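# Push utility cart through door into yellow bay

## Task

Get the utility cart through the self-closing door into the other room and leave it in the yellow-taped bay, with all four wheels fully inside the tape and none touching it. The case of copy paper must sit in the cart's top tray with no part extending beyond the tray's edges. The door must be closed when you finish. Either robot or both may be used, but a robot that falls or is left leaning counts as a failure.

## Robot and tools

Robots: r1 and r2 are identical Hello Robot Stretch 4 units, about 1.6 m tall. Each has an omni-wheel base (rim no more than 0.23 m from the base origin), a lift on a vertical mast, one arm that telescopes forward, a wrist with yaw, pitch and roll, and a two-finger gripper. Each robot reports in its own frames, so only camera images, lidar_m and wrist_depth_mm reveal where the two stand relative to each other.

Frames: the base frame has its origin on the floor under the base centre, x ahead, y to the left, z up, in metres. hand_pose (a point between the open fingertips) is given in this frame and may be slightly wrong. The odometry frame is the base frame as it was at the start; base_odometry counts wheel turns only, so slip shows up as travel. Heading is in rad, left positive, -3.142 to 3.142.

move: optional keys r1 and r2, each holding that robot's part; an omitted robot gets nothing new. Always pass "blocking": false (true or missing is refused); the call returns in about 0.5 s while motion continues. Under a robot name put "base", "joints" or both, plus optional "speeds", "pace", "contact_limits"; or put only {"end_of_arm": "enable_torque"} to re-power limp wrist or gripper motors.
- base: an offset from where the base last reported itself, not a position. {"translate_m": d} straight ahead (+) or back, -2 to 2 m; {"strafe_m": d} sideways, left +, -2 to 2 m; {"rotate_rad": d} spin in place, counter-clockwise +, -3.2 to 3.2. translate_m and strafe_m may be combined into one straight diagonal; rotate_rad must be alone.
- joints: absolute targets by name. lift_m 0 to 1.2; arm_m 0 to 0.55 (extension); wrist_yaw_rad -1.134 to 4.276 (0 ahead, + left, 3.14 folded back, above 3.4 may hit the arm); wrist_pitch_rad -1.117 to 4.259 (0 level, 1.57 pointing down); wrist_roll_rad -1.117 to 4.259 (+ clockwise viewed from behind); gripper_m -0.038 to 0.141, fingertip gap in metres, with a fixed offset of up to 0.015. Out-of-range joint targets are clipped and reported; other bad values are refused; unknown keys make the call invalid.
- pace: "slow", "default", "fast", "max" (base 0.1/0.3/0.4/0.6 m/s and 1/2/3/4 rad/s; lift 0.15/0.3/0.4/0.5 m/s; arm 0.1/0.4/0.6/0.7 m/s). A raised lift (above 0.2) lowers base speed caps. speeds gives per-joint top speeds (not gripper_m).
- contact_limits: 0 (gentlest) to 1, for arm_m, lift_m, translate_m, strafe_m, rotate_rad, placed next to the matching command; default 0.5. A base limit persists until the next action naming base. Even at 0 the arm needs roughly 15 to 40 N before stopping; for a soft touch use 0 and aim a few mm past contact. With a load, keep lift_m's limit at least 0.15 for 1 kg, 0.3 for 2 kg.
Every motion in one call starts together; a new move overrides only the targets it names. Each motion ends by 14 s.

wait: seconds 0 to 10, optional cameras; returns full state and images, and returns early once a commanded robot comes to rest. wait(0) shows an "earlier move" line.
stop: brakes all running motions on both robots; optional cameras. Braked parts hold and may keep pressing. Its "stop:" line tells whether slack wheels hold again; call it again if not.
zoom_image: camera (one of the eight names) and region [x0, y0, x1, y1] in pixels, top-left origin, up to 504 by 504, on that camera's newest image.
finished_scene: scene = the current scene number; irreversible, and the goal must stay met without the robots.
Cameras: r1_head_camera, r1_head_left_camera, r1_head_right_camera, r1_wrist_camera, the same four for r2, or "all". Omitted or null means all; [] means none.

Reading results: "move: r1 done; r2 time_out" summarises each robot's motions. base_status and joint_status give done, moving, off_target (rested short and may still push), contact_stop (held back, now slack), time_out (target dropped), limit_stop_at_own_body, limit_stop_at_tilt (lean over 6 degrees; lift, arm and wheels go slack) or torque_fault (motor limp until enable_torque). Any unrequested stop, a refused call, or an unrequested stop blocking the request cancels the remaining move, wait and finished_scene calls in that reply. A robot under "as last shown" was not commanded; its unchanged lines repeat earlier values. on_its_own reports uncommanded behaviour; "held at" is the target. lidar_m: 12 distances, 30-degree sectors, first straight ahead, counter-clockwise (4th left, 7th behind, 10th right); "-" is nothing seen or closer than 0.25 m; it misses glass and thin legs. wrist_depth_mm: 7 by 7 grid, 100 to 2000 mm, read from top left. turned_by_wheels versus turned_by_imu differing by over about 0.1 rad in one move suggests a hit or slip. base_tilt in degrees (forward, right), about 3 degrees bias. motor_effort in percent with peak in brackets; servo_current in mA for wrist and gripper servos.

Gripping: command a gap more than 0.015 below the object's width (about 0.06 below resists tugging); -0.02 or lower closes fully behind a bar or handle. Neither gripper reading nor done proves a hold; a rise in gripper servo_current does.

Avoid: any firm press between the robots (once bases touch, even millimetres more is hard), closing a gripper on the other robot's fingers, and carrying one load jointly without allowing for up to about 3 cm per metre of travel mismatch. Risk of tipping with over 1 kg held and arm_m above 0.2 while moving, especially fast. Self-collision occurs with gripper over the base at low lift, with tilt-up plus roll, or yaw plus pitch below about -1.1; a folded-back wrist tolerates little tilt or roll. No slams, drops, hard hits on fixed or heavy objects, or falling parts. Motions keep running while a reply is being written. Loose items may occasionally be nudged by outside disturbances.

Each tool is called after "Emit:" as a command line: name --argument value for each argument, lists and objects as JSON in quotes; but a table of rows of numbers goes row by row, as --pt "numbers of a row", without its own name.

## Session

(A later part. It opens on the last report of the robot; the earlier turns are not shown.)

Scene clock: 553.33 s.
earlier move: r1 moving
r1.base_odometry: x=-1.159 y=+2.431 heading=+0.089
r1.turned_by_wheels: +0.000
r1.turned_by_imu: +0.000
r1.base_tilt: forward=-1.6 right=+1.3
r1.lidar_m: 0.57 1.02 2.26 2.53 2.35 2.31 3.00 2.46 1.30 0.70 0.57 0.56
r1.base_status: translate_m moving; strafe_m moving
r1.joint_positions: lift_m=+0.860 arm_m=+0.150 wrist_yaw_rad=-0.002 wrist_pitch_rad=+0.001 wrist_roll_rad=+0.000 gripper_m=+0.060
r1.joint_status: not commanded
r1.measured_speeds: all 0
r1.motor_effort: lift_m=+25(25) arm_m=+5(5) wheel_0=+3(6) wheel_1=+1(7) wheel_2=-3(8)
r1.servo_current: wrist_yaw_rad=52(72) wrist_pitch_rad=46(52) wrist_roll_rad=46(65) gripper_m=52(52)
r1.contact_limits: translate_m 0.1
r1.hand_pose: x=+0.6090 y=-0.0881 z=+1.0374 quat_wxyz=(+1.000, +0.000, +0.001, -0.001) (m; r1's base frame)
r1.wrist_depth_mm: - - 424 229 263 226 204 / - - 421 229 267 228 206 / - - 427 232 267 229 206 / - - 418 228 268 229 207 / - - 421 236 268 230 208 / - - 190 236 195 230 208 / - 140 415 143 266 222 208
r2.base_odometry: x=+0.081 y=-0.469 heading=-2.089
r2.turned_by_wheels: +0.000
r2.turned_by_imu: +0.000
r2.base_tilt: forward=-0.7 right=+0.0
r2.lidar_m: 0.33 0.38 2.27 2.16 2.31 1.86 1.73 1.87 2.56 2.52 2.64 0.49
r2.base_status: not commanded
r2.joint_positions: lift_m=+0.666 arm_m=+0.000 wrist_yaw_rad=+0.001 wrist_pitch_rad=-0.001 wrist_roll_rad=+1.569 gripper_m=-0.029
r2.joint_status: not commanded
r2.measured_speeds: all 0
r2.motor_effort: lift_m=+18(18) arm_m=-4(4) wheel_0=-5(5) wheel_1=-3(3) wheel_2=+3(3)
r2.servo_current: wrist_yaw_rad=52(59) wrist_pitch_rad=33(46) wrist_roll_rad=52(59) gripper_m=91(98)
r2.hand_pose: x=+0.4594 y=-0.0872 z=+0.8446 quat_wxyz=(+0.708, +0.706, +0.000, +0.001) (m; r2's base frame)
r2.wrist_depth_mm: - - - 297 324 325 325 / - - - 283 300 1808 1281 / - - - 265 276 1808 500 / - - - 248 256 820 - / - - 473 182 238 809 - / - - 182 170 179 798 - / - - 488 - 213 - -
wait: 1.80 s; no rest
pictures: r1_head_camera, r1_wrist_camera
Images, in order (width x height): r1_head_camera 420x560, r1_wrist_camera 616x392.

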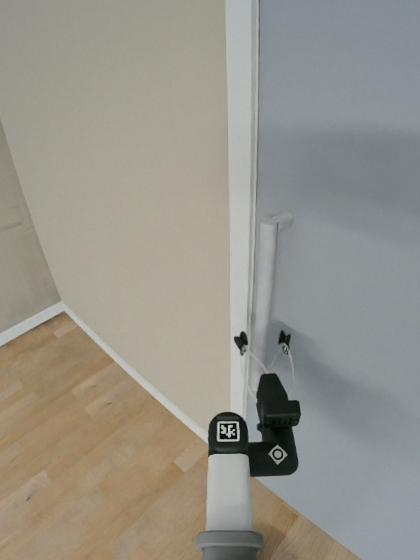

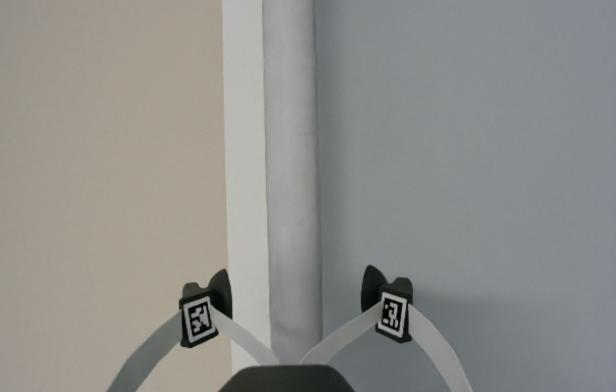

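Emit:
move --blocking false --r1 '{"base":{"translate_m":0.05},"pace":"slow","contact_limits":{"translate_m":0.1}}' --cameras '[]'

Emit:
wait --seconds 1.2 --cameras '[]'

Emit:
move --blocking false --r1 '{"joints":{"gripper_m":-0.02}}' --cameras '[]'

Emit:
wait --seconds 1.5 --cameras '["r1_wrist_camera"]'

Scene clock: 560.27 s.
earlier move: r1 done
move: r1 moving
r1.base_odometry: x=-1.147 y=+2.433 heading=+0.089
r1.turned_by_wheels: +0.000
r1.turned_by_imu: +0.000
r1.base_tilt: forward=-1.6 right=+1.3
r1.lidar_m: 0.57 1.03 2.25 2.54 2.41 2.34 3.02 2.48 1.32 0.69 0.54 0.52
r1.base_status: translate_m moving
r1.joint_positions: lift_m=+0.860 arm_m=+0.150 wrist_yaw_rad=-0.002 wrist_pitch_rad=+0.001 wrist_roll_rad=+0.000 gripper_m=+0.060
r1.joint_status: not commanded
r1.measured_speeds: translate_m=+0.048 strafe_m=+0.000 rotate_rad=-0.001 lift_m=+0.000 arm_m=+0.000 wrist_yaw_rad=+0.000 wrist_pitch_rad=+0.000 wrist_roll_rad=+0.000
r1.motor_effort: lift_m=+25(25) arm_m=+5(5) wheel_0=+5(5) wheel_1=+5(7) wheel_2=-4(6)
r1.servo_current: wrist_yaw_rad=52(59) wrist_pitch_rad=39(52) wrist_roll_rad=52(59) gripper_m=46(52)
r1.contact_limits: translate_m 0.1
r1.hand_pose: x=+0.6090 y=-0.0881 z=+1.0374 quat_wxyz=(+1.000, +0.000, +0.001, -0.001) (m; r1's base frame)
r1.wrist_depth_mm: - - 413 218 255 218 198 / - - 413 219 258 221 198 / - - 418 220 260 222 199 / - - 418 223 260 222 200 / - - 424 224 260 223 202 / - - 193 224 195 224 201 / - 140 402 137 256 214 202
r2: as last shown
r2.turned_by_imu: +0.001
r2.base_tilt: forward=-0.7 right=+0.1
r2.lidar_m: 0.31 0.37 2.27 2.16 2.32 1.86 1.77 1.88 2.59 2.53 2.66 0.46
r2.servo_current: wrist_yaw_rad=39(52) wrist_pitch_rad=46(46) wrist_roll_rad=46(52) gripper_m=98(98)
r2.wrist_depth_mm: - - - 297 322 324 324 / - - - 283 301 1756 1281 / - - - 265 274 1756 500 / - - - 248 257 820 - / - - 473 183 238 820 - / - - 182 170 180 798 - / - - 492 - 213 - -
pictures: none
No camera images: "cameras" was empty.

Scene clock: 561.47 s.
earlier move: r1 done
r1.base_odometry: x=-1.110 y=+2.436 heading=+0.089
r1.turned_by_wheels: +0.000
r1.turned_by_imu: +0.000
r1.base_tilt: forward=-1.6 right=+1.3
r1.lidar_m: 0.52 1.01 2.24 2.52 2.40 2.37 3.02 2.51 1.23 0.63 0.51 0.52
r1.base_status: done
r1.joint_positions: lift_m=+0.860 arm_m=+0.150 wrist_yaw_rad=-0.002 wrist_pitch_rad=+0.001 wrist_roll_rad=+0.000 gripper_m=+0.060
r1.joint_status: not commanded
r1.measured_speeds: all 0
r1.motor_effort: lift_m=+25(25) arm_m=+5(5) wheel_0=+8(8) wheel_1=+3(7) wheel_2=-4(6)
r1.servo_current: wrist_yaw_rad=46(65) wrist_pitch_rad=39(52) wrist_roll_rad=46(65) gripper_m=39(52)
r1.contact_limits: translate_m 0.1
r1.hand_pose: x=+0.6090 y=-0.0881 z=+1.0374 quat_wxyz=(+1.000, +0.000, +0.001, -0.001) (m; r1's base frame)
r1.wrist_depth_mm: - 404 347 244 223 195 173 / - 407 349 182 224 193 174 / - 410 351 193 226 193 176 / - 413 355 248 227 193 176 / - 415 357 189 222 195 177 / - 424 188 182 197 196 177 / - 153 351 156 224 188 177
r2.base_odometry: x=+0.081 y=-0.469 heading=-2.089
r2.turned_by_wheels: +0.000
r2.turned_by_imu: +0.000
r2.base_tilt: forward=-0.7 right=+0.1
r2.lidar_m: 0.34 0.39 2.30 2.17 2.34 1.84 1.77 1.85 2.59 2.52 2.64 0.46
r2.base_status: not commanded
r2.joint_positions: lift_m=+0.666 arm_m=+0.000 wrist_yaw_rad=+0.001 wrist_pitch_rad=-0.001 wrist_roll_rad=+1.569 gripper_m=-0.029
r2.joint_status: not commanded
r2.measured_speeds: all 0
r2.motor_effort: lift_m=+18(18) arm_m=-4(4) wheel_0=-4(5) wheel_1=-3(3) wheel_2=+3(3)
r2.servo_current: wrist_yaw_rad=39(52) wrist_pitch_rad=39(46) wrist_roll_rad=39(59) gripper_m=91(98)
r2.hand_pose: x=+0.4594 y=-0.0872 z=+0.8446 quat_wxyz=(+0.708, +0.706, +0.000, +0.001) (m; r2's base frame)
r2.wrist_depth_mm: - - - 296 322 327 325 / - - - 285 300 1756 1281 / - - - 264 276 1808 500 / - - - 248 256 831 - / - - 473 183 238 831 - / - - 182 170 180 809 - / - - 488 - 214 - -
wait: 1.20 s; at rest by 1.17 s
pictures: none
No camera images: "cameras" was empty.

Scene clock: 561.97 s.
move: r1 moving
r1.base_odometry: x=-1.110 y=+2.436 heading=+0.089
r1.turned_by_wheels: +0.000
r1.turned_by_imu: +0.000
r1.base_tilt: forward=-1.6 right=+1.3
r1.lidar_m: 0.54 1.00 2.24 2.53 2.44 2.34 3.03 2.50 1.24 0.63 0.52 0.51
r1.base_status: not commanded
r1.joint_positions: lift_m=+0.860 arm_m=+0.150 wrist_yaw_rad=-0.002 wrist_pitch_rad=+0.001 wrist_roll_rad=+0.000 gripper_m=+0.041
r1.joint_status: gripper_m moving
r1.measured_speeds: translate_m=+0.000 strafe_m=+0.000 rotate_rad=-0.002 lift_m=+0.000 arm_m=+0.000 wrist_yaw_rad=+0.000 wrist_pitch_rad=+0.000 wrist_roll_rad=+0.000
r1.motor_effort: lift_m=+25(25) arm_m=+5(5) wheel_0=+7(8) wheel_1=+3(4) wheel_2=-4(4)
r1.servo_current: wrist_yaw_rad=52(72) wrist_pitch_rad=46(46) wrist_roll_rad=46(65) gripper_m=117(117)
r1.contact_limits: translate_m 0.1
r1.hand_pose: x=+0.6090 y=-0.0881 z=+1.0374 quat_wxyz=(+1.000, +0.000, +0.001, -0.001) (m; r1's base frame)
r1.wrist_depth_mm: - 402 343 244 222 195 173 / - 404 349 184 223 192 174 / - 407 349 184 224 193 175 / - 410 351 248 225 194 176 / - 413 353 195 221 195 176 / - 418 192 183 196 195 177 / - 146 183 153 223 188 177
r2: as last shown
r2.lidar_m: 0.31 0.37 2.28 2.17 2.30 1.85 1.76 1.85 2.57 2.53 2.66 0.46
r2.motor_effort: lift_m=+18(18) arm_m=-4(4) wheel_0=-5(5) wheel_1=-2(3) wheel_2=+3(3)
r2.servo_current: wrist_yaw_rad=46(52) wrist_pitch_rad=39(46) wrist_roll_rad=52(59) gripper_m=98(98)
r2.wrist_depth_mm: - - - 298 322 325 325 / - - - 285 300 1756 1255 / - - - 264 274 1808 504 / - - - 248 257 831 - / - - 473 182 239 831 - / - - 182 170 180 798 - / - - 488 - 214 - -
pictures: none
No camera images: "cameras" was empty.

Scene clock: 563.03 s.
earlier move: r1 done
r1.base_odometry: x=-1.109 y=+2.436 heading=+0.089
r1.turned_by_wheels: +0.000
r1.turned_by_imu: -0.002
r1.base_tilt: forward=-1.5 right=+1.3
r1.lidar_m: 0.56 0.98 2.25 2.48 2.42 2.37 3.05 2.50 1.25 0.67 0.51 0.53
r1.base_status: not commanded
r1.joint_positions: lift_m=+0.860 arm_m=+0.150 wrist_yaw_rad=+0.005 wrist_pitch_rad=+0.001 wrist_roll_rad=+0.000 gripper_m=-0.019
r1.joint_status: all done
r1.measured_speeds: translate_m=+0.000 strafe_m=+0.000 rotate_rad=+0.000 lift_m=+0.000 arm_m=+0.000 wrist_yaw_rad=+0.001 wrist_pitch_rad=+0.000 wrist_roll_rad=+0.000
r1.motor_effort: lift_m=+25(25) arm_m=-5(6) wheel_0=-3(8) wheel_1=-2(4) wheel_2=+10(10)
r1.servo_current: wrist_yaw_rad=46(72) wrist_pitch_rad=39(52) wrist_roll_rad=39(65) gripper_m=98(189)
r1.contact_limits: translate_m 0.1
r1.hand_pose: x=+0.6099 y=-0.0860 z=+1.0374 quat_wxyz=(+1.000, +0.000, +0.001, +0.002) (m; r1's base frame)
r1.wrist_depth_mm: - 418 364 170 213 187 168 / - 421 364 170 220 185 169 / - 421 370 171 222 188 169 / - 424 373 172 223 189 171 / - 430 373 174 223 190 171 / - 415 207 171 186 191 172 / - 138 353 172 215 179 -
r2.base_odometry: x=+0.081 y=-0.469 heading=-2.089
r2.turned_by_wheels: +0.000
r2.turned_by_imu: +0.000
r2.base_tilt: forward=-0.7 right=+0.1
r2.lidar_m: 0.32 0.37 2.29 2.17 2.32 1.84 1.76 1.84 2.57 2.53 2.65 0.44
r2.base_status: not commanded
r2.joint_positions: lift_m=+0.666 arm_m=+0.000 wrist_yaw_rad=+0.001 wrist_pitch_rad=-0.001 wrist_roll_rad=+1.569 gripper_m=-0.029
r2.joint_status: not commanded
r2.measured_speeds: all 0
r2.motor_effort: lift_m=+18(18) arm_m=-3(4) wheel_0=-4(5) wheel_1=-2(3) wheel_2=+3(3)
r2.servo_current: wrist_yaw_rad=52(65) wrist_pitch_rad=39(46) wrist_roll_rad=59(59) gripper_m=91(98)
r2.hand_pose: x=+0.4594 y=-0.0872 z=+0.8446 quat_wxyz=(+0.708, +0.706, +0.000, +0.001) (m; r2's base frame)
r2.wrist_depth_mm: - - - 297 322 325 325 / - - - 285 300 1756 1255 / - - - 264 276 1808 500 / - - - 248 256 820 - / - - 473 183 238 820 - / - - 182 170 179 798 - / - - 484 - 213 - -
wait: 1.07 of 1.5 s (r1 has come to rest)
pictures: r1_wrist_camera
Images, in order (width x height): r1_wrist_camera 616x392.

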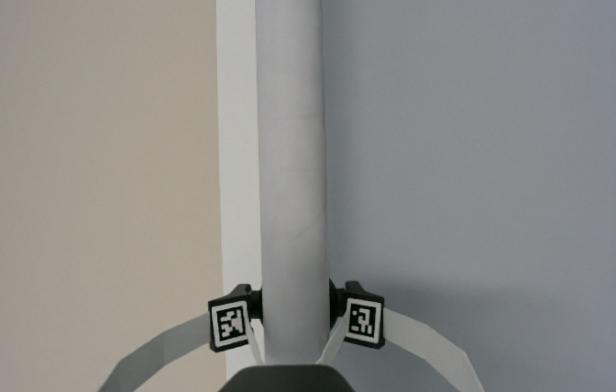

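Emit:
move --blocking false --r1 '{"base":{"translate_m":-0.166,"strafe_m":0.127},"pace":"slow","contact_limits":{"translate_m":0.6}}' --cameras '[]'

Emit:
wait --seconds 2.2 --cameras '["r1_head_camera"]'

Scene clock: 571.73 s.
move: r1 moving
r1.base_odometry: x=-1.120 y=+2.443 heading=+0.090
r1.turned_by_wheels: +0.001
r1.turned_by_imu: -0.019
r1.base_tilt: forward=-1.5 right=+1.3
r1.lidar_m: 0.54 0.98 2.22 2.49 2.46 2.35 3.07 2.52 1.32 0.69 0.53 0.51
r1.base_status: translate_m moving; strafe_m moving
r1.joint_positions: lift_m=+0.860 arm_m=+0.150 wrist_yaw_rad=+0.007 wrist_pitch_rad=+0.001 wrist_roll_rad=+0.000 gripper_m=-0.019
r1.joint_status: not commanded
r1.measured_speeds: translate_m=-0.042 strafe_m=+0.035 rotate_rad=-0.005 lift_m=+0.000 arm_m=+0.000 wrist_yaw_rad=+0.005 wrist_pitch_rad=+0.000 wrist_roll_rad=+0.000
r1.motor_effort: lift_m=+25(25) arm_m=-6(6) wheel_0=-10(11) wheel_1=+1(4) wheel_2=+18(19)
r1.servo_current: wrist_yaw_rad=65(65) wrist_pitch_rad=39(46) wrist_roll_rad=52(65) gripper_m=98(104)
r1.contact_limits: translate_m 0.6
r1.hand_pose: x=+0.6100 y=-0.0855 z=+1.0374 quat_wxyz=(+1.000, +0.000, +0.001, +0.003) (m; r1's base frame)
r1.wrist_depth_mm: - 424 357 172 213 191 170 / - 427 362 171 220 188 171 / - 430 366 171 222 190 171 / - 430 379 172 224 190 173 / - 433 384 174 224 191 173 / - 439 190 174 186 196 174 / - 140 362 172 215 181 173
r2: as last shown
r2.turned_by_imu: +0.001
r2.lidar_m: 0.32 0.38 2.31 2.18 2.32 1.84 1.77 1.88 2.60 2.53 2.64 0.46
r2.motor_effort: lift_m=+18(18) arm_m=-4(4) wheel_0=-5(5) wheel_1=-2(3) wheel_2=+3(3)
r2.servo_current: wrist_yaw_rad=33(59) wrist_pitch_rad=46(46) wrist_roll_rad=46(52) gripper_m=91(98)
r2.wrist_depth_mm: - - - 297 320 325 325 / - - - 283 300 1756 1281 / - - - 265 276 1808 504 / - - - 248 255 820 - / - - 473 183 239 831 - / - - 182 170 179 809 - / - - 492 - 214 - -
pictures: none
No camera images: "cameras" was empty.

Scene clock: 573.93 s.
earlier move: r1 moving
r1.base_odometry: x=-1.281 y=+2.545 heading=+0.089
r1.turned_by_wheels: -0.001
r1.turned_by_imu: -0.030
r1.base_tilt: forward=-1.6 right=+1.3
r1.lidar_m: 0.53 1.26 2.23 2.45 2.28 2.16 3.17 2.52 1.92 0.90 0.63 0.58
r1.base_status: translate_m moving; strafe_m moving
r1.joint_positions: lift_m=+0.860 arm_m=+0.150 wrist_yaw_rad=+0.003 wrist_pitch_rad=+0.001 wrist_roll_rad=+0.000 gripper_m=-0.019
r1.joint_status: not commanded
r1.measured_speeds: translate_m=-0.027 strafe_m=+0.021 rotate_rad=-0.001 lift_m=+0.000 arm_m=+0.000 wrist_yaw_rad=-0.002 wrist_pitch_rad=+0.000 wrist_roll_rad=+0.000
r1.motor_effort: lift_m=+25(25) arm_m=-6(6) wheel_0=-11(16) wheel_1=-3(4) wheel_2=+8(22)
r1.servo_current: wrist_yaw_rad=72(78) wrist_pitch_rad=39(46) wrist_roll_rad=39(65) gripper_m=85(104)
r1.contact_limits: translate_m 0.6
r1.hand_pose: x=+0.6097 y=-0.0867 z=+1.0374 quat_wxyz=(+1.000, +0.000, +0.001, +0.001) (m; r1's base frame)
r1.wrist_depth_mm: - - 272 172 229 208 195 / - - - 172 229 212 196 / - - 271 173 229 211 197 / - - 272 173 231 211 197 / - - - 173 231 212 198 / - - 182 172 185 212 200 / - 142 174 170 224 204 200
r2.base_odometry: x=+0.081 y=-0.469 heading=-2.089
r2.turned_by_wheels: +0.000
r2.turned_by_imu: +0.000
r2.base_tilt: forward=-0.7 right=+0.1
r2.lidar_m: 0.32 0.39 2.29 2.18 2.33 1.85 1.76 1.87 2.58 2.52 2.67 0.46
r2.base_status: not commanded
r2.joint_positions: lift_m=+0.666 arm_m=+0.000 wrist_yaw_rad=+0.001 wrist_pitch_rad=-0.001 wrist_roll_rad=+1.569 gripper_m=-0.029
r2.joint_status: not commanded
r2.measured_speeds: all 0
r2.motor_effort: lift_m=+18(18) arm_m=-4(4) wheel_0=-5(5) wheel_1=-2(3) wheel_2=+3(3)
r2.servo_current: wrist_yaw_rad=46(59) wrist_pitch_rad=39(52) wrist_roll_rad=46(59) gripper_m=91(98)
r2.hand_pose: x=+0.4594 y=-0.0872 z=+0.8446 quat_wxyz=(+0.708, +0.706, +0.000, +0.001) (m; r2's base frame)
r2.wrist_depth_mm: - - - 296 320 327 327 / - - - 283 300 1756 1281 / - - - 265 276 1808 504 / - - - 248 257 820 - / - - 473 184 238 820 - / - - 182 170 179 809 - / - - 488 - 213 - -
wait: 2.20 s; no rest
pictures: r1_head_camera
Images, in order (width x height): r1_head_camera 420x560.

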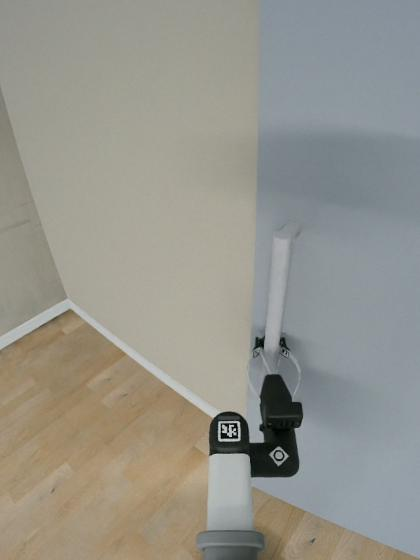

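Emit:
move --blocking false --r1 '{"base":{"translate_m":-0.193,"strafe_m":0.08},"pace":"slow","contact_limits":{"translate_m":0.6}}' --cameras '[]'

Emit:
wait --seconds 2.6 --cameras '[]'

Emit:
move --blocking false --r1 '{"base":{"translate_m":-0.207,"strafe_m":0.027},"pace":"slow","contact_limits":{"translate_m":0.6}}' --cameras '[]'

Emit:
wait --seconds 2.6 --cameras '["r1_head_camera","r2_head_camera"]'

Scene clock: 581.07 s.
earlier move: r1 done
move: r1 moving
r1.base_odometry: x=-1.298 y=+2.552 heading=+0.088
r1.turned_by_wheels: -0.001
r1.turned_by_imu: -0.004
r1.base_tilt: forward=-1.5 right=+1.3
r1.lidar_m: 0.55 1.27 2.22 2.43 2.28 2.13 3.19 2.50 2.00 0.92 0.63 0.57
r1.base_status: translate_m moving; strafe_m moving
r1.joint_positions: lift_m=+0.860 arm_m=+0.150 wrist_yaw_rad=+0.002 wrist_pitch_rad=+0.001 wrist_roll_rad=+0.000 gripper_m=-0.019
r1.joint_status: not commanded
r1.measured_speeds: translate_m=-0.048 strafe_m=+0.020 rotate_rad=-0.002 lift_m=+0.000 arm_m=+0.000 wrist_yaw_rad=+0.000 wrist_pitch_rad=+0.000 wrist_roll_rad=+0.000
r1.motor_effort: lift_m=+25(25) arm_m=-6(6) wheel_0=-16(19) wheel_1=-7(9) wheel_2=+12(12)
r1.servo_current: wrist_yaw_rad=59(65) wrist_pitch_rad=39(46) wrist_roll_rad=46(59) gripper_m=72(85)
r1.contact_limits: translate_m 0.6
r1.hand_pose: x=+0.6097 y=-0.0868 z=+1.0374 quat_wxyz=(+1.000, +0.000, +0.001, +0.001) (m; r1's base frame)
r1.wrist_depth_mm: - - 272 171 229 210 198 / - - - 172 231 214 200 / - - - 172 231 212 199 / - - 274 173 232 213 200 / - - 273 172 232 212 200 / - - 181 172 185 213 200 / - 142 173 170 225 206 201
r2: as last shown
r2.turned_by_imu: +0.001
r2.lidar_m: 0.31 0.39 2.29 2.16 2.32 1.83 1.75 1.87 2.57 2.53 2.67 0.47
r2.motor_effort: lift_m=+18(18) arm_m=-3(4) wheel_0=-5(5) wheel_1=-3(3) wheel_2=+3(3)
r2.servo_current: wrist_yaw_rad=39(59) wrist_pitch_rad=39(46) wrist_roll_rad=46(52) gripper_m=91(98)
r2.wrist_depth_mm: - - - 297 324 327 327 / - - - 285 300 1756 1255 / - - - 265 276 1808 504 / - - - 248 256 831 - / - - 473 183 237 820 - / - - 182 170 179 809 - / - - 492 - 213 - -
pictures: none
No camera images: "cameras" was empty.

Scene clock: 583.67 s.
earlier move: r1 moving
r1.base_odometry: x=-1.484 y=+2.610 heading=+0.086
r1.turned_by_wheels: -0.001
r1.turned_by_imu: -0.005
r1.base_tilt: forward=-1.5 right=+1.3
r1.lidar_m: 0.54 1.60 2.28 2.50 2.05 1.93 3.10 2.48 2.45 1.20 0.75 0.62
r1.base_status: translate_m moving; strafe_m moving
r1.joint_positions: lift_m=+0.860 arm_m=+0.150 wrist_yaw_rad=-0.005 wrist_pitch_rad=+0.001 wrist_roll_rad=+0.000 gripper_m=-0.019
r1.joint_status: not commanded
r1.measured_speeds: all 0
r1.motor_effort: lift_m=+25(25) arm_m=-6(6) wheel_0=-19(22) wheel_1=-6(10) wheel_2=+0(12)
r1.servo_current: wrist_yaw_rad=46(72) wrist_pitch_rad=39(46) wrist_roll_rad=52(59) gripper_m=72(85)
r1.contact_limits: translate_m 0.6
r1.hand_pose: x=+0.6090 y=-0.0889 z=+1.0374 quat_wxyz=(+1.000, +0.000, +0.001, -0.003) (m; r1's base frame)
r1.wrist_depth_mm: - - 253 167 236 228 220 / - - 254 167 237 229 221 / - - 255 168 236 229 222 / - - 256 168 236 229 222 / - - 256 169 237 229 224 / - - 183 169 183 230 224 / - - 168 166 236 226 224
r2.base_odometry: x=+0.081 y=-0.469 heading=-2.089
r2.turned_by_wheels: +0.000
r2.turned_by_imu: +0.000
r2.base_tilt: forward=-0.7 right=+0.0
r2.lidar_m: 0.32 0.34 2.29 2.16 2.33 1.86 1.78 1.86 2.54 2.53 2.67 0.47
r2.base_status: not commanded
r2.joint_positions: lift_m=+0.666 arm_m=+0.000 wrist_yaw_rad=+0.001 wrist_pitch_rad=-0.001 wrist_roll_rad=+1.569 gripper_m=-0.029
r2.joint_status: not commanded
r2.measured_speeds: all 0
r2.motor_effort: lift_m=+18(18) arm_m=-4(4) wheel_0=-4(5) wheel_1=-2(3) wheel_2=+3(3)
r2.servo_current: wrist_yaw_rad=33(65) wrist_pitch_rad=39(46) wrist_roll_rad=39(59) gripper_m=98(98)
r2.hand_pose: x=+0.4594 y=-0.0872 z=+0.8446 quat_wxyz=(+0.708, +0.706, +0.000, +0.001) (m; r2's base frame)
r2.wrist_depth_mm: - - - 296 322 327 325 / - - - 285 300 1756 1281 / - - - 264 274 1808 500 / - - - 248 256 820 - / - - 473 183 238 820 - / - - 182 170 179 798 - / - - 488 - 214 - -
wait: 2.60 s; no rest
pictures: none
No camera images: "cameras" was empty.

Scene clock: 584.17 s.
earlier move: r1 done
move: r1 moving
r1.base_odometry: x=-1.497 y=+2.611 heading=+0.084
r1.turned_by_wheels: -0.002
r1.turned_by_imu: -0.030
r1.base_tilt: forward=-1.5 right=+1.3
r1.lidar_m: 0.53 1.57 2.27 2.49 2.07 1.92 3.18 2.50 2.45 1.25 0.76 0.62
r1.base_status: translate_m moving; strafe_m moving
r1.joint_positions: lift_m=+0.860 arm_m=+0.150 wrist_yaw_rad=-0.005 wrist_pitch_rad=+0.001 wrist_roll_rad=+0.000 gripper_m=-0.019
r1.joint_status: not commanded
r1.measured_speeds: translate_m=-0.048 strafe_m=+0.006 rotate_rad=+0.003 lift_m=+0.000 arm_m=+0.000 wrist_yaw_rad=+0.000 wrist_pitch_rad=+0.000 wrist_roll_rad=+0.000
r1.motor_effort: lift_m=+25(25) arm_m=-6(6) wheel_0=-22(23) wheel_1=-6(9) wheel_2=+6(6)
r1.servo_current: wrist_yaw_rad=65(65) wrist_pitch_rad=39(39) wrist_roll_rad=33(59) gripper_m=72(78)
r1.contact_limits: translate_m 0.6
r1.hand_pose: x=+0.6091 y=-0.0889 z=+1.0374 quat_wxyz=(+1.000, +0.000, +0.001, -0.003) (m; r1's base frame)
r1.wrist_depth_mm: - - 252 170 239 231 225 / - - 255 170 240 231 225 / - - 256 170 241 232 226 / - - 258 170 240 233 227 / - - 256 170 241 234 228 / - - 186 171 185 234 228 / - - 183 168 241 230 229
r2: as last shown
r2.base_tilt: forward=-0.7 right=+0.1
r2.lidar_m: 0.32 0.37 2.28 2.17 2.33 1.84 1.77 1.87 2.57 2.53 2.61 0.45
r2.motor_effort: lift_m=+18(18) arm_m=-3(4) wheel_0=-5(5) wheel_1=-2(3) wheel_2=+3(3)
r2.servo_current: wrist_yaw_rad=46(65) wrist_pitch_rad=46(46) wrist_roll_rad=39(52) gripper_m=91(98)
r2.wrist_depth_mm: - - - 297 324 325 325 / - - - 282 300 1756 1255 / - - - 265 274 1808 504 / - - - 249 256 831 - / - - 473 182 238 820 - / - - 182 171 180 809 - / - - 492 - 213 - -
pictures: none
No camera images: "cameras" was empty.

Scene clock: 586.77 s.
earlier move: r1 moving
r1.base_odometry: x=-1.692 y=+2.619 heading=+0.084
r1.turned_by_wheels: +0.000
r1.turned_by_imu: -0.078
r1.base_tilt: forward=-1.5 right=+1.3
r1.lidar_m: 0.54 1.65 2.33 2.47 1.93 1.76 3.32 2.47 2.39 1.56 0.95 0.62
r1.base_status: translate_m moving; strafe_m moving
r1.joint_positions: lift_m=+0.860 arm_m=+0.150 wrist_yaw_rad=-0.004 wrist_pitch_rad=+0.001 wrist_roll_rad=+0.000 gripper_m=-0.019
r1.joint_status: not commanded
r1.measured_speeds: translate_m=+0.000 strafe_m=+0.000 rotate_rad=+0.001 lift_m=+0.000 arm_m=+0.000 wrist_yaw_rad=+0.000 wrist_pitch_rad=+0.000 wrist_roll_rad=+0.000
r1.motor_effort: lift_m=+25(25) arm_m=-7(7) wheel_0=-20(24) wheel_1=-9(15) wheel_2=+1(12)
r1.servo_current: wrist_yaw_rad=59(72) wrist_pitch_rad=39(52) wrist_roll_rad=59(72) gripper_m=72(85)
r1.contact_limits: translate_m 0.6
r1.hand_pose: x=+0.6092 y=-0.0887 z=+1.0374 quat_wxyz=(+1.000, +0.000, +0.001, -0.002) (m; r1's base frame)
r1.wrist_depth_mm: - - 241 169 256 263 270 / - - 240 169 256 263 271 / - - 241 169 257 265 270 / - - 242 169 257 264 271 / - - 242 170 258 266 273 / - - 240 170 184 267 273 / - - 242 168 257 263 274
r2.base_odometry: x=+0.081 y=-0.469 heading=-2.089
r2.turned_by_wheels: +0.000
r2.turned_by_imu: +0.000
r2.base_tilt: forward=-0.7 right=+0.1
r2.lidar_m: 0.32 0.40 2.31 2.17 2.34 1.84 1.77 1.86 2.56 2.54 2.64 0.47
r2.base_status: not commanded
r2.joint_positions: lift_m=+0.666 arm_m=+0.000 wrist_yaw_rad=+0.001 wrist_pitch_rad=-0.001 wrist_roll_rad=+1.569 gripper_m=-0.029
r2.joint_status: not commanded
r2.measured_speeds: all 0
r2.motor_effort: lift_m=+18(18) arm_m=-4(4) wheel_0=-4(5) wheel_1=-2(3) wheel_2=+3(3)
r2.servo_current: wrist_yaw_rad=52(65) wrist_pitch_rad=39(46) wrist_roll_rad=46(59) gripper_m=91(98)
r2.hand_pose: x=+0.4594 y=-0.0872 z=+0.8446 quat_wxyz=(+0.708, +0.706, +0.000, +0.001) (m; r2's base frame)
r2.wrist_depth_mm: - - - 298 324 324 327 / - - - 283 301 1808 1255 / - - - 263 274 1863 500 / - - - 248 256 831 - / - - 473 183 238 820 - / - - 182 170 179 798 - / - - 488 - 214 - -
wait: 2.60 s; no rest
pictures: r1_head_camera, r2_head_camera
Images, in order (width x height): r1_head_camera 420x560, r2_head_camera 420x560.

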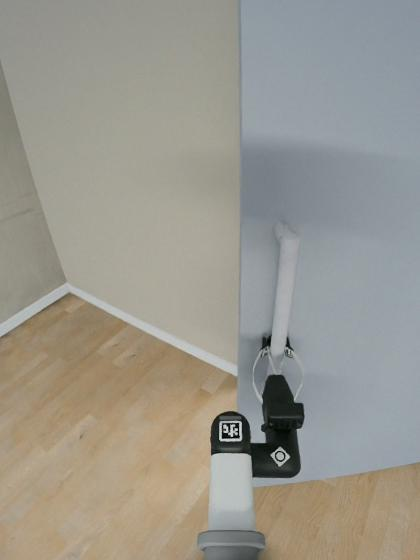

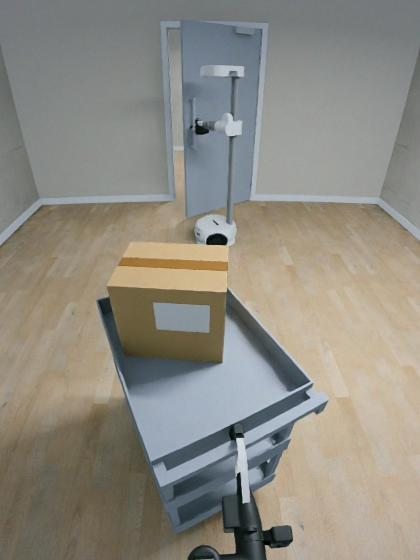

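Emit:
move --r1 '{"base":{"translate_m":-0.2,"strafe_m":-0.055},"pace":"slow","contact_limits":{"translate_m":0.6}}' --blocking false --cameras '[]'

Emit:
wait --seconds 5 --cameras '["r1_head_camera","r2_head_camera"]'

Scene clock: 610.80 s.
earlier move: r1 done
move: r1 moving
r1.base_odometry: x=-1.704 y=+2.615 heading=+0.083
r1.turned_by_wheels: -0.001
r1.turned_by_imu: -0.034
r1.base_tilt: forward=-1.5 right=+1.3
r1.lidar_m: 0.54 1.64 2.32 2.44 3.33 1.74 3.44 2.49 2.39 1.60 0.97 0.64
r1.base_status: translate_m moving; strafe_m moving
r1.joint_positions: lift_m=+0.860 arm_m=+0.150 wrist_yaw_rad=-0.003 wrist_pitch_rad=+0.001 wrist_roll_rad=+0.000 gripper_m=-0.019
r1.joint_status: not commanded
r1.measured_speeds: translate_m=-0.048 strafe_m=-0.013 rotate_rad=+0.001 lift_m=+0.000 arm_m=+0.000 wrist_yaw_rad=+0.002 wrist_pitch_rad=+0.000 wrist_roll_rad=+0.000
r1.motor_effort: lift_m=+25(25) arm_m=-7(7) wheel_0=-14(20) wheel_1=-10(10) wheel_2=+12(12)
r1.servo_current: wrist_yaw_rad=52(65) wrist_pitch_rad=39(46) wrist_roll_rad=46(59) gripper_m=72(78)
r1.contact_limits: translate_m 0.6
r1.hand_pose: x=+0.6094 y=-0.0882 z=+1.0374 quat_wxyz=(+1.000, +0.000, +0.001, -0.001) (m; r1's base frame)
r1.wrist_depth_mm: - - 241 169 257 266 276 / - - 242 170 259 268 274 / - - 243 171 257 267 276 / - - 243 170 259 270 278 / - - 244 173 259 270 279 / - - 208 172 185 270 279 / - - 242 169 260 267 281
r2: as last shown
r2.turned_by_imu: +0.001
r2.lidar_m: 0.34 0.38 2.30 2.19 2.34 1.84 1.77 1.86 2.59 2.54 2.65 0.47
r2.motor_effort: lift_m=+18(18) arm_m=-4(4) wheel_0=-5(5) wheel_1=-2(3) wheel_2=+3(3)
r2.servo_current: wrist_yaw_rad=46(52) wrist_pitch_rad=39(46) wrist_roll_rad=52(65) gripper_m=91(98)
r2.wrist_depth_mm: - - - 296 324 325 325 / - - - 285 298 1756 1281 / - - - 265 274 1808 504 / - - - 248 257 820 - / - - 473 183 239 831 - / - - 182 171 179 798 - / - - 492 - 214 - -
pictures: none
No camera images: "cameras" was empty.

Scene clock: 613.63 s.
earlier move: r1 done
r1.base_odometry: x=-1.887 y=+2.548 heading=+0.083
r1.turned_by_wheels: +0.000
r1.turned_by_imu: -0.017
r1.base_tilt: forward=-1.5 right=+1.3
r1.lidar_m: 0.55 1.77 2.46 2.56 1.85 1.63 3.29 2.38 2.25 1.83 1.29 0.67
r1.base_status: done
r1.joint_positions: lift_m=+0.860 arm_m=+0.150 wrist_yaw_rad=-0.002 wrist_pitch_rad=+0.001 wrist_roll_rad=+0.000 gripper_m=-0.019
r1.joint_status: not commanded
r1.measured_speeds: all 0
r1.motor_effort: lift_m=+25(25) arm_m=-7(8) wheel_0=-14(20) wheel_1=-7(12) wheel_2=+8(13)
r1.servo_current: wrist_yaw_rad=39(72) wrist_pitch_rad=46(52) wrist_roll_rad=46(72) gripper_m=72(78)
r1.contact_limits: translate_m 0.6
r1.hand_pose: x=+0.6094 y=-0.0880 z=+1.0374 quat_wxyz=(+1.000, +0.000, +0.001, -0.001) (m; r1's base frame)
r1.wrist_depth_mm: - 220 234 169 277 306 336 / - 220 234 170 277 306 338 / - 222 234 171 277 307 336 / - 222 235 172 277 306 340 / - 222 235 173 278 307 338 / - 223 208 173 185 309 336 / - - 233 168 277 296 340
r2.base_odometry: x=+0.081 y=-0.469 heading=-2.089
r2.turned_by_wheels: +0.000
r2.turned_by_imu: +0.000
r2.base_tilt: forward=-0.7 right=+0.1
r2.lidar_m: 0.31 0.39 2.28 2.18 2.28 1.85 1.76 1.85 2.55 2.51 2.65 0.46
r2.base_status: not commanded
r2.joint_positions: lift_m=+0.666 arm_m=+0.000 wrist_yaw_rad=+0.001 wrist_pitch_rad=-0.001 wrist_roll_rad=+1.569 gripper_m=-0.029
r2.joint_status: not commanded
r2.measured_speeds: all 0
r2.motor_effort: lift_m=+18(18) arm_m=-3(4) wheel_0=-5(5) wheel_1=-3(3) wheel_2=+3(3)
r2.servo_current: wrist_yaw_rad=59(65) wrist_pitch_rad=39(46) wrist_roll_rad=46(65) gripper_m=85(104)
r2.hand_pose: x=+0.4594 y=-0.0872 z=+0.8446 quat_wxyz=(+0.708, +0.706, +0.000, +0.001) (m; r2's base frame)
r2.wrist_depth_mm: - - - 296 322 325 325 / - - - 283 300 1756 1255 / - - - 266 276 1708 500 / - - - 248 256 820 - / - - 473 183 238 820 - / - - 182 170 180 798 - / - - 488 - 214 - -
wait: 2.83 of 5 s (r1 has come to rest)
pictures: r1_head_camera, r2_head_camera
Images, in order (width x height): r1_head_camera 420x560, r2_head_camera 420x560.

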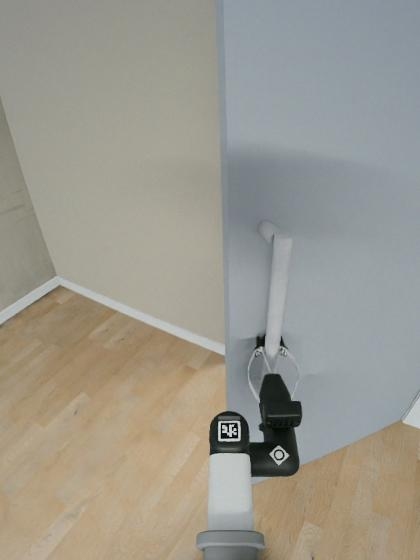

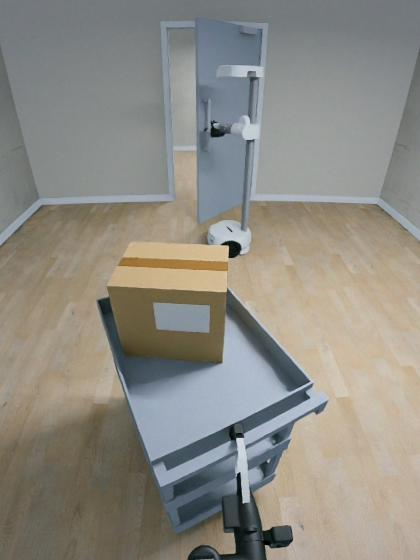

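Emit:
move --r1 '{"base":{"translate_m":-0.173,"strafe_m":-0.117},"pace":"slow","contact_limits":{"translate_m":0.6}}' --blocking false --cameras '[]'

Emit:
wait --seconds 5 --cameras '[]'

Emit:
move --r1 '{"base":{"translate_m":-0.137,"strafe_m":-0.157},"pace":"slow","contact_limits":{"translate_m":0.6}}' --blocking false --cameras '[]'

Emit:
wait --seconds 5 --cameras '["r1_head_camera","r2_head_camera"]'

Scene clock: 623.03 s.
move: r1 moving
r1.base_odometry: x=-1.897 y=+2.539 heading=+0.083
r1.turned_by_wheels: +0.000
r1.turned_by_imu: -0.029
r1.base_tilt: forward=-1.5 right=+1.3
r1.lidar_m: 0.56 1.77 2.46 2.54 1.86 1.62 3.45 2.38 2.26 1.91 1.33 0.72
r1.base_status: translate_m moving; strafe_m moving
r1.joint_positions: lift_m=+0.860 arm_m=+0.150 wrist_yaw_rad=+0.000 wrist_pitch_rad=+0.001 wrist_roll_rad=+0.000 gripper_m=-0.019
r1.joint_status: not commanded
r1.measured_speeds: translate_m=-0.045 strafe_m=-0.031 rotate_rad=+0.006 lift_m=+0.000 arm_m=+0.000 wrist_yaw_rad=+0.016 wrist_pitch_rad=+0.000 wrist_roll_rad=+0.000
r1.motor_effort: lift_m=+25(25) arm_m=-7(8) wheel_0=-4(14) wheel_1=-13(13) wheel_2=+14(14)
r1.servo_current: wrist_yaw_rad=52(59) wrist_pitch_rad=39(52) wrist_roll_rad=46(59) gripper_m=65(78)
r1.contact_limits: translate_m 0.6
r1.hand_pose: x=+0.6096 y=-0.0874 z=+1.0374 quat_wxyz=(+1.000, +0.000, +0.001, +0.000) (m; r1's base frame)
r1.wrist_depth_mm: - 222 234 170 277 306 338 / - 221 235 170 278 307 336 / - 224 236 170 277 307 338 / - 224 236 171 279 307 340 / - 224 236 171 279 307 340 / - 224 190 172 185 310 338 / - 137 234 169 278 322 342
r2: as last shown
r2.turned_by_imu: +0.001
r2.base_tilt: forward=-0.7 right=+0.0
r2.lidar_m: 0.29 0.36 2.29 2.19 2.31 1.86 1.77 1.86 2.57 2.53 2.66 0.45
r2.motor_effort: lift_m=+18(18) arm_m=-4(4) wheel_0=-5(5) wheel_1=-3(3) wheel_2=+3(3)
r2.servo_current: wrist_yaw_rad=52(52) wrist_pitch_rad=39(46) wrist_roll_rad=46(59) gripper_m=98(104)
r2.wrist_depth_mm: - - - 296 322 327 324 / - - - 285 300 1808 1255 / - - - 264 274 1756 504 / - - - 247 256 831 - / - - 473 182 238 831 - / - - 182 171 179 798 - / - - 488 - 213 - -
pictures: none
No camera images: "cameras" was empty.

Scene clock: 625.80 s.
earlier move: r1 done
r1.base_odometry: x=-2.049 y=+2.417 heading=+0.084
r1.turned_by_wheels: +0.001
r1.turned_by_imu: -0.001
r1.base_tilt: forward=-1.6 right=+1.3
r1.lidar_m: 0.53 1.89 2.63 2.72 1.64 1.55 3.17 2.21 2.10 2.08 1.43 0.74
r1.base_status: done
r1.joint_positions: lift_m=+0.860 arm_m=+0.150 wrist_yaw_rad=+0.007 wrist_pitch_rad=+0.001 wrist_roll_rad=+0.000 gripper_m=-0.019
r1.joint_status: not commanded
r1.measured_speeds: all 0
r1.motor_effort: lift_m=+25(25) arm_m=-7(8) wheel_0=+6(14) wheel_1=-2(13) wheel_2=+10(17)
r1.servo_current: wrist_yaw_rad=46(78) wrist_pitch_rad=33(52) wrist_roll_rad=52(65) gripper_m=65(78)
r1.contact_limits: translate_m 0.6
r1.hand_pose: x=+0.6102 y=-0.0855 z=+1.0374 quat_wxyz=(+1.000, +0.000, +0.001, +0.003) (m; r1's base frame)
r1.wrist_depth_mm: - 209 228 167 304 359 439 / - 210 229 167 304 362 436 / - 207 229 168 306 359 436 / - 211 229 169 304 366 436 / - 211 229 169 306 366 442 / - 207 186 169 306 368 439 / - 152 225 167 177 377 445
r2.base_odometry: x=+0.081 y=-0.469 heading=-2.089
r2.turned_by_wheels: +0.000
r2.turned_by_imu: +0.000
r2.base_tilt: forward=-0.7 right=+0.1
r2.lidar_m: 0.32 0.40 2.28 2.18 2.33 1.85 1.76 1.83 2.60 2.53 2.67 0.45
r2.base_status: not commanded
r2.joint_positions: lift_m=+0.666 arm_m=+0.000 wrist_yaw_rad=+0.001 wrist_pitch_rad=-0.001 wrist_roll_rad=+1.569 gripper_m=-0.029
r2.joint_status: not commanded
r2.measured_speeds: all 0
r2.motor_effort: lift_m=+18(18) arm_m=-3(4) wheel_0=-5(5) wheel_1=-2(3) wheel_2=+3(3)
r2.servo_current: wrist_yaw_rad=52(52) wrist_pitch_rad=39(46) wrist_roll_rad=46(65) gripper_m=91(104)
r2.hand_pose: x=+0.4594 y=-0.0872 z=+0.8446 quat_wxyz=(+0.708, +0.706, +0.000, +0.001) (m; r2's base frame)
r2.wrist_depth_mm: - - - 297 322 325 325 / - - - 282 301 1756 1255 / - - - 265 276 1808 508 / - - - 248 256 820 - / - - 473 183 238 831 - / - - 183 170 179 798 - / - - 488 - 214 - -
wait: 2.77 of 5 s (r1 has come to rest)
pictures: none
No camera images: "cameras" was empty.

Scene clock: 626.30 s.
move: r1 moving
r1.base_odometry: x=-2.056 y=+2.406 heading=+0.086
r1.turned_by_wheels: +0.002
r1.turned_by_imu: +0.002
r1.base_tilt: forward=-1.6 right=+1.3
r1.lidar_m: 0.55 1.90 2.64 2.74 1.64 1.58 3.11 2.20 2.08 2.05 1.46 0.75
r1.base_status: translate_m moving; strafe_m moving
r1.joint_positions: lift_m=+0.860 arm_m=+0.150 wrist_yaw_rad=+0.008 wrist_pitch_rad=+0.001 wrist_roll_rad=+0.000 gripper_m=-0.019
r1.joint_status: not commanded
r1.measured_speeds: translate_m=-0.032 strafe_m=-0.037 rotate_rad=+0.003 lift_m=+0.000 arm_m=+0.000 wrist_yaw_rad=+0.011 wrist_pitch_rad=+0.000 wrist_roll_rad=+0.000
r1.motor_effort: lift_m=+25(25) arm_m=-7(8) wheel_0=+9(10) wheel_1=-5(8) wheel_2=+16(16)
r1.servo_current: wrist_yaw_rad=52(65) wrist_pitch_rad=46(46) wrist_roll_rad=52(65) gripper_m=65(65)
r1.contact_limits: translate_m 0.6
r1.hand_pose: x=+0.6103 y=-0.0852 z=+1.0374 quat_wxyz=(+1.000, +0.000, +0.001, +0.004) (m; r1's base frame)
r1.wrist_depth_mm: - 210 227 166 307 364 439 / - 211 229 167 306 364 436 / - 208 229 169 306 366 439 / - 211 229 169 306 364 442 / - 211 229 170 309 366 439 / - 208 187 170 300 368 445 / - 153 226 168 172 379 445
r2: as last shown
r2.lidar_m: 0.31 0.40 2.28 2.17 2.31 1.86 1.77 1.86 2.57 2.53 2.65 0.46
r2.motor_effort: lift_m=+18(18) arm_m=-4(4) wheel_0=-4(5) wheel_1=-3(3) wheel_2=+3(3)
r2.servo_current: wrist_yaw_rad=46(52) wrist_pitch_rad=39(46) wrist_roll_rad=52(59) gripper_m=91(91)
r2.wrist_depth_mm: - - - 296 322 324 324 / - - - 283 298 1708 1281 / - - - 265 274 1808 504 / - - - 249 257 820 - / - - 473 183 238 820 - / - - 182 171 179 809 - / - - 488 - 213 - -
pictures: none
No camera images: "cameras" was empty.

Scene clock: 629.13 s.
earlier move: r1 done
r1.base_odometry: x=-2.172 y=+2.249 heading=+0.087
r1.turned_by_wheels: +0.001
r1.turned_by_imu: +0.003
r1.base_tilt: forward=-1.6 right=+1.2
r1.lidar_m: 0.52 1.95 2.83 2.92 1.60 1.77 2.85 1.98 1.89 1.94 1.49 0.84
r1.base_status: done
r1.joint_positions: lift_m=+0.860 arm_m=+0.150 wrist_yaw_rad=+0.013 wrist_pitch_rad=+0.001 wrist_roll_rad=+0.000 gripper_m=-0.019
r1.joint_status: not commanded
r1.measured_speeds: all 0
r1.motor_effort: lift_m=+25(25) arm_m=-5(8) wheel_0=+19(21) wheel_1=+2(8) wheel_2=+13(18)
r1.servo_current: wrist_yaw_rad=78(91) wrist_pitch_rad=46(52) wrist_roll_rad=52(72) gripper_m=59(72)
r1.contact_limits: translate_m 0.6
r1.hand_pose: x=+0.6105 y=-0.0836 z=+1.0374 quat_wxyz=(+1.000, +0.000, +0.001, +0.007) (m; r1's base frame)
r1.wrist_depth_mm: 186 206 168 297 357 473 - / 186 206 162 296 357 473 - / 186 206 163 296 355 477 - / 190 206 163 296 355 469 - / 189 206 164 287 355 477 - / 189 201 166 182 355 473 - / 186 158 174 171 158 500 -
r2.base_odometry: x=+0.081 y=-0.469 heading=-2.089
r2.turned_by_wheels: +0.000
r2.turned_by_imu: +0.000
r2.base_tilt: forward=-0.7 right=+0.1
r2.lidar_m: 0.33 0.38 2.30 2.18 2.33 1.85 1.77 1.87 2.57 2.52 2.64 0.46
r2.base_status: not commanded
r2.joint_positions: lift_m=+0.666 arm_m=+0.000 wrist_yaw_rad=+0.001 wrist_pitch_rad=-0.001 wrist_roll_rad=+1.569 gripper_m=-0.029
r2.joint_status: not commanded
r2.measured_speeds: all 0
r2.motor_effort: lift_m=+18(18) arm_m=-4(4) wheel_0=-4(5) wheel_1=-3(3) wheel_2=+3(3)
r2.servo_current: wrist_yaw_rad=39(59) wrist_pitch_rad=39(46) wrist_roll_rad=52(65) gripper_m=98(104)
r2.hand_pose: x=+0.4594 y=-0.0872 z=+0.8446 quat_wxyz=(+0.708, +0.706, +0.000, +0.001) (m; r2's base frame)
r2.wrist_depth_mm: - - - 296 320 325 325 / - - - 285 301 1756 1281 / - - - 265 274 1808 504 / - - - 248 257 831 - / - - 473 183 238 820 - / - - 182 171 180 798 - / - - 492 - 213 - -
wait: 2.83 of 5 s (r1 has come to rest)
pictures: r1_head_camera, r2_head_camera
Images, in order (width x height): r1_head_camera 420x560, r2_head_camera 420x560.

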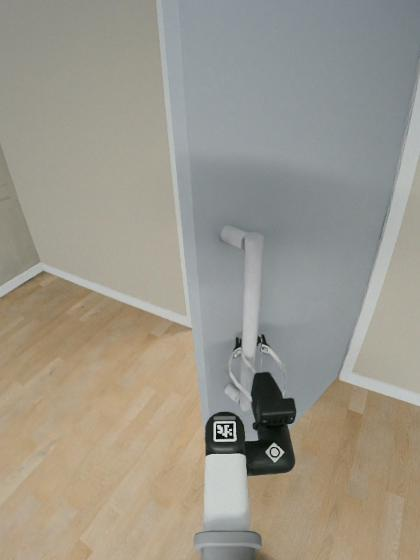

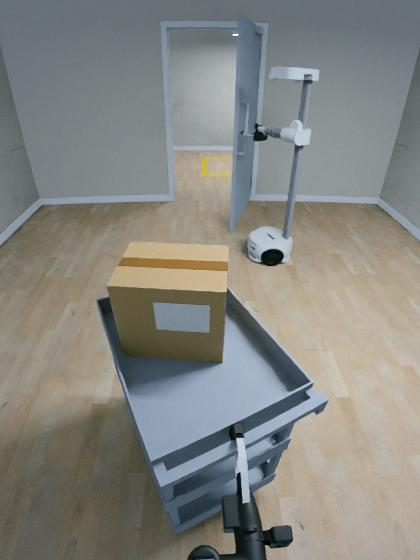

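Emit:
move --r1 '{"base":{"translate_m":-0.09,"strafe_m":-0.188},"pace":"slow","contact_limits":{"strafe_m":0.6}}' --blocking false --cameras '[]'

Emit:
wait --seconds 5 --cameras '[]'

Emit:
move --r1 '{"base":{"translate_m":-0.036,"strafe_m":-0.19},"pace":"slow","contact_limits":{"strafe_m":0.6}}' --blocking false --cameras '[]'

Emit:
wait --seconds 5 --cameras '["r1_head_camera","r2_head_camera"]'

Scene clock: 637.07 s.
move: r1 moving
r1.base_odometry: x=-2.176 y=+2.237 heading=+0.090
r1.turned_by_wheels: +0.003
r1.turned_by_imu: +0.003
r1.base_tilt: forward=-1.6 right=+1.2
r1.lidar_m: 0.52 1.96 2.85 2.96 1.60 1.78 2.82 1.96 1.88 1.94 1.47 0.82
r1.base_status: translate_m moving; strafe_m moving
r1.joint_positions: lift_m=+0.860 arm_m=+0.150 wrist_yaw_rad=+0.013 wrist_pitch_rad=+0.001 wrist_roll_rad=+0.000 gripper_m=-0.019
r1.joint_status: not commanded
r1.measured_speeds: translate_m=-0.021 strafe_m=-0.044 rotate_rad=+0.001 lift_m=+0.000 arm_m=+0.000 wrist_yaw_rad=+0.000 wrist_pitch_rad=+0.000 wrist_roll_rad=+0.000
r1.motor_effort: lift_m=+25(25) arm_m=-4(5) wheel_0=+21(24) wheel_1=-2(4) wheel_2=+16(17)
r1.servo_current: wrist_yaw_rad=65(98) wrist_pitch_rad=46(46) wrist_roll_rad=39(59) gripper_m=59(65)
r1.contact_limits: strafe_m 0.6
r1.hand_pose: x=+0.6105 y=-0.0835 z=+1.0374 quat_wxyz=(+1.000, +0.000, +0.001, +0.007) (m; r1's base frame)
r1.wrist_depth_mm: 186 207 162 297 359 480 - / 183 206 162 289 355 477 - / 183 207 162 290 359 477 - / 187 207 163 297 355 477 - / 187 206 162 296 359 477 - / 190 202 175 186 357 477 - / 186 159 173 175 158 504 -
r2: as last shown
r2.turned_by_imu: +0.001
r2.lidar_m: 0.32 0.38 2.29 2.18 2.31 1.84 1.77 1.84 2.60 2.53 2.62 0.47
r2.servo_current: wrist_yaw_rad=46(59) wrist_pitch_rad=39(46) wrist_roll_rad=39(46) gripper_m=91(98)
r2.wrist_depth_mm: - - - 296 324 325 324 / - - - 285 300 1756 1281 / - - - 264 274 1756 508 / - - - 248 256 820 - / - - 473 183 239 820 - / - - 182 170 180 809 - / - - 488 - 214 - -
pictures: none
No camera images: "cameras" was empty.

Scene clock: 642.07 s.
earlier move: r1 contact_stop
r1.base_odometry: x=-2.092 y=+2.092 heading=+0.473
r1.turned_by_wheels: +0.382
r1.turned_by_imu: +0.457
r1.base_tilt: forward=-1.6 right=+1.2
r1.lidar_m: 0.52 2.94 3.00 1.76 1.82 2.90 1.94 1.80 1.84 1.34 1.07 0.64
r1.base_status: translate_m contact_stop; strafe_m contact_stop
r1.joint_positions: lift_m=+0.860 arm_m=+0.150 wrist_yaw_rad=+0.003 wrist_pitch_rad=+0.001 wrist_roll_rad=+0.000 gripper_m=-0.019
r1.joint_status: not commanded
r1.measured_speeds: translate_m=+0.046 strafe_m=-0.016 rotate_rad=+0.055 lift_m=+0.000 arm_m=+0.000 wrist_yaw_rad=+0.000 wrist_pitch_rad=+0.000 wrist_roll_rad=+0.000
r1.on_its_own: the wheels are slack since a contact_stop
r1.motor_effort: lift_m=+24(25) arm_m=-5(6) wheel_0=+0(34) wheel_1=-2(9) wheel_2=+0(17)
r1.servo_current: wrist_yaw_rad=46(137) wrist_pitch_rad=39(52) wrist_roll_rad=52(72) gripper_m=59(65)
r1.contact_limits: strafe_m 0.6
r1.hand_pose: x=+0.6096 y=-0.0866 z=+1.0375 quat_wxyz=(+1.000, +0.000, +0.001, +0.001) (m; r1's base frame)
r1.wrist_depth_mm: - - 236 167 259 273 283 / - - 237 167 260 272 286 / - - 239 168 260 273 286 / - - 240 169 260 274 286 / - - 239 170 262 274 287 / - - 209 169 257 274 287 / - - 236 167 259 278 286
r2.base_odometry: x=+0.081 y=-0.469 heading=-2.089
r2.turned_by_wheels: +0.000
r2.turned_by_imu: +0.001
r2.base_tilt: forward=-0.7 right=+0.1
r2.lidar_m: 0.32 0.39 2.29 2.18 2.33 1.84 1.76 1.86 2.61 2.51 2.67 0.47
r2.base_status: not commanded
r2.joint_positions: lift_m=+0.666 arm_m=+0.000 wrist_yaw_rad=+0.001 wrist_pitch_rad=-0.001 wrist_roll_rad=+1.569 gripper_m=-0.029
r2.joint_status: not commanded
r2.measured_speeds: all 0
r2.motor_effort: lift_m=+18(18) arm_m=-4(4) wheel_0=-5(5) wheel_1=-3(3) wheel_2=+3(3)
r2.servo_current: wrist_yaw_rad=33(65) wrist_pitch_rad=39(52) wrist_roll_rad=46(59) gripper_m=91(104)
r2.hand_pose: x=+0.4594 y=-0.0872 z=+0.8446 quat_wxyz=(+0.708, +0.706, +0.000, +0.001) (m; r2's base frame)
r2.wrist_depth_mm: - - - 297 322 327 325 / - - - 283 301 1808 1255 / - - - 265 276 1808 504 / - - - 248 256 820 - / - - 473 183 238 831 - / - - 182 170 179 809 - / - - 488 - 214 - -
wait: 5.00 s; no rest
pictures: none
No camera images: "cameras" was empty.

not run: a stop that you did not command came earlier in this reply.

not run: a stop that you did not command came earlier in this reply.

Emit:
stop --cameras '["r1_head_camera","r2_head_camera"]'

Scene clock: 644.67 s.
earlier move: r1 contact_stop
stop: r1's wheels hold again
r1.base_odometry: x=-1.990 y=+2.108 heading=+0.563
r1.turned_by_wheels: +0.090
r1.turned_by_imu: +0.090
r1.base_tilt: forward=-1.5 right=+1.2
r1.lidar_m: 0.53 2.87 2.95 1.82 1.97 2.72 1.96 1.87 1.75 1.22 0.86 0.63
r1.base_status: translate_m contact_stop (by the wheels' count: +0.155 of -0.090); strafe_m contact_stop (by the wheels' count: -0.242 of -0.188)
r1.joint_positions: lift_m=+0.860 arm_m=+0.150 wrist_yaw_rad=+0.003 wrist_pitch_rad=+0.001 wrist_roll_rad=+0.000 gripper_m=-0.019
r1.joint_status: not commanded
r1.measured_speeds: all 0
r1.motor_effort: lift_m=+24(25) arm_m=-5(6) wheel_0=-6(34) wheel_1=-2(9) wheel_2=+4(17)
r1.servo_current: wrist_yaw_rad=65(137) wrist_pitch_rad=46(52) wrist_roll_rad=52(72) gripper_m=52(65)
r1.contact_limits: strafe_m 0.6
r1.hand_pose: x=+0.6096 y=-0.0866 z=+1.0375 quat_wxyz=(+1.000, +0.000, +0.001, +0.001) (m; r1's base frame)
r1.wrist_depth_mm: - - 247 167 245 245 243 / - - 247 167 246 245 245 / - - 248 167 247 244 245 / - - 248 168 247 247 245 / - - 249 170 246 247 246 / - - 208 171 248 247 246 / - - 250 167 248 247 246
r2.base_odometry: x=+0.081 y=-0.469 heading=-2.089
r2.turned_by_wheels: +0.000
r2.turned_by_imu: +0.000
r2.base_tilt: forward=-0.7 right=+0.1
r2.lidar_m: 0.33 0.37 2.30 2.18 2.30 1.83 1.76 1.85 2.56 2.54 2.68 0.44
r2.base_status: not commanded
r2.joint_positions: lift_m=+0.666 arm_m=+0.000 wrist_yaw_rad=+0.001 wrist_pitch_rad=-0.001 wrist_roll_rad=+1.569 gripper_m=-0.029
r2.joint_status: not commanded
r2.measured_speeds: all 0
r2.motor_effort: lift_m=+18(18) arm_m=-3(4) wheel_0=-5(5) wheel_1=-2(3) wheel_2=+3(3)
r2.servo_current: wrist_yaw_rad=52(65) wrist_pitch_rad=46(52) wrist_roll_rad=52(65) gripper_m=91(104)
r2.hand_pose: x=+0.4594 y=-0.0872 z=+0.8446 quat_wxyz=(+0.708, +0.706, +0.000, +0.001) (m; r2's base frame)
r2.wrist_depth_mm: - - - 296 322 325 325 / - - - 285 300 1708 1255 / - - - 265 274 1808 504 / - - - 247 257 820 - / - - 473 183 239 820 - / - - 182 170 179 798 - / - - 492 - 213 - -
pictures: r1_head_camera, r2_head_camera
Images, in order (width x height): r1_head_camera 420x560, r2_head_camera 420x560.

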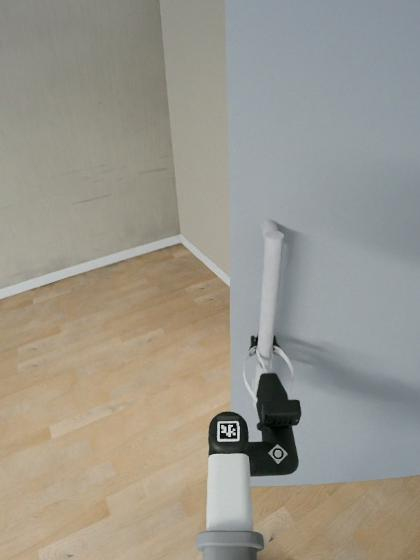

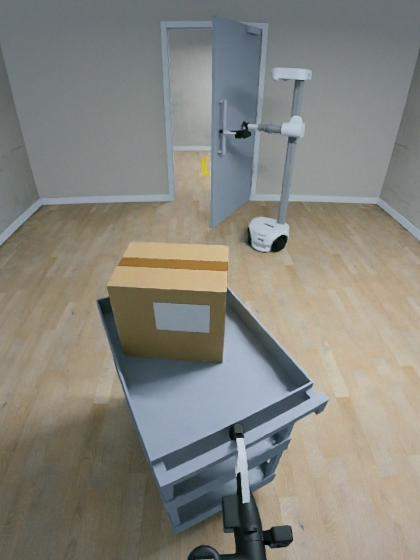

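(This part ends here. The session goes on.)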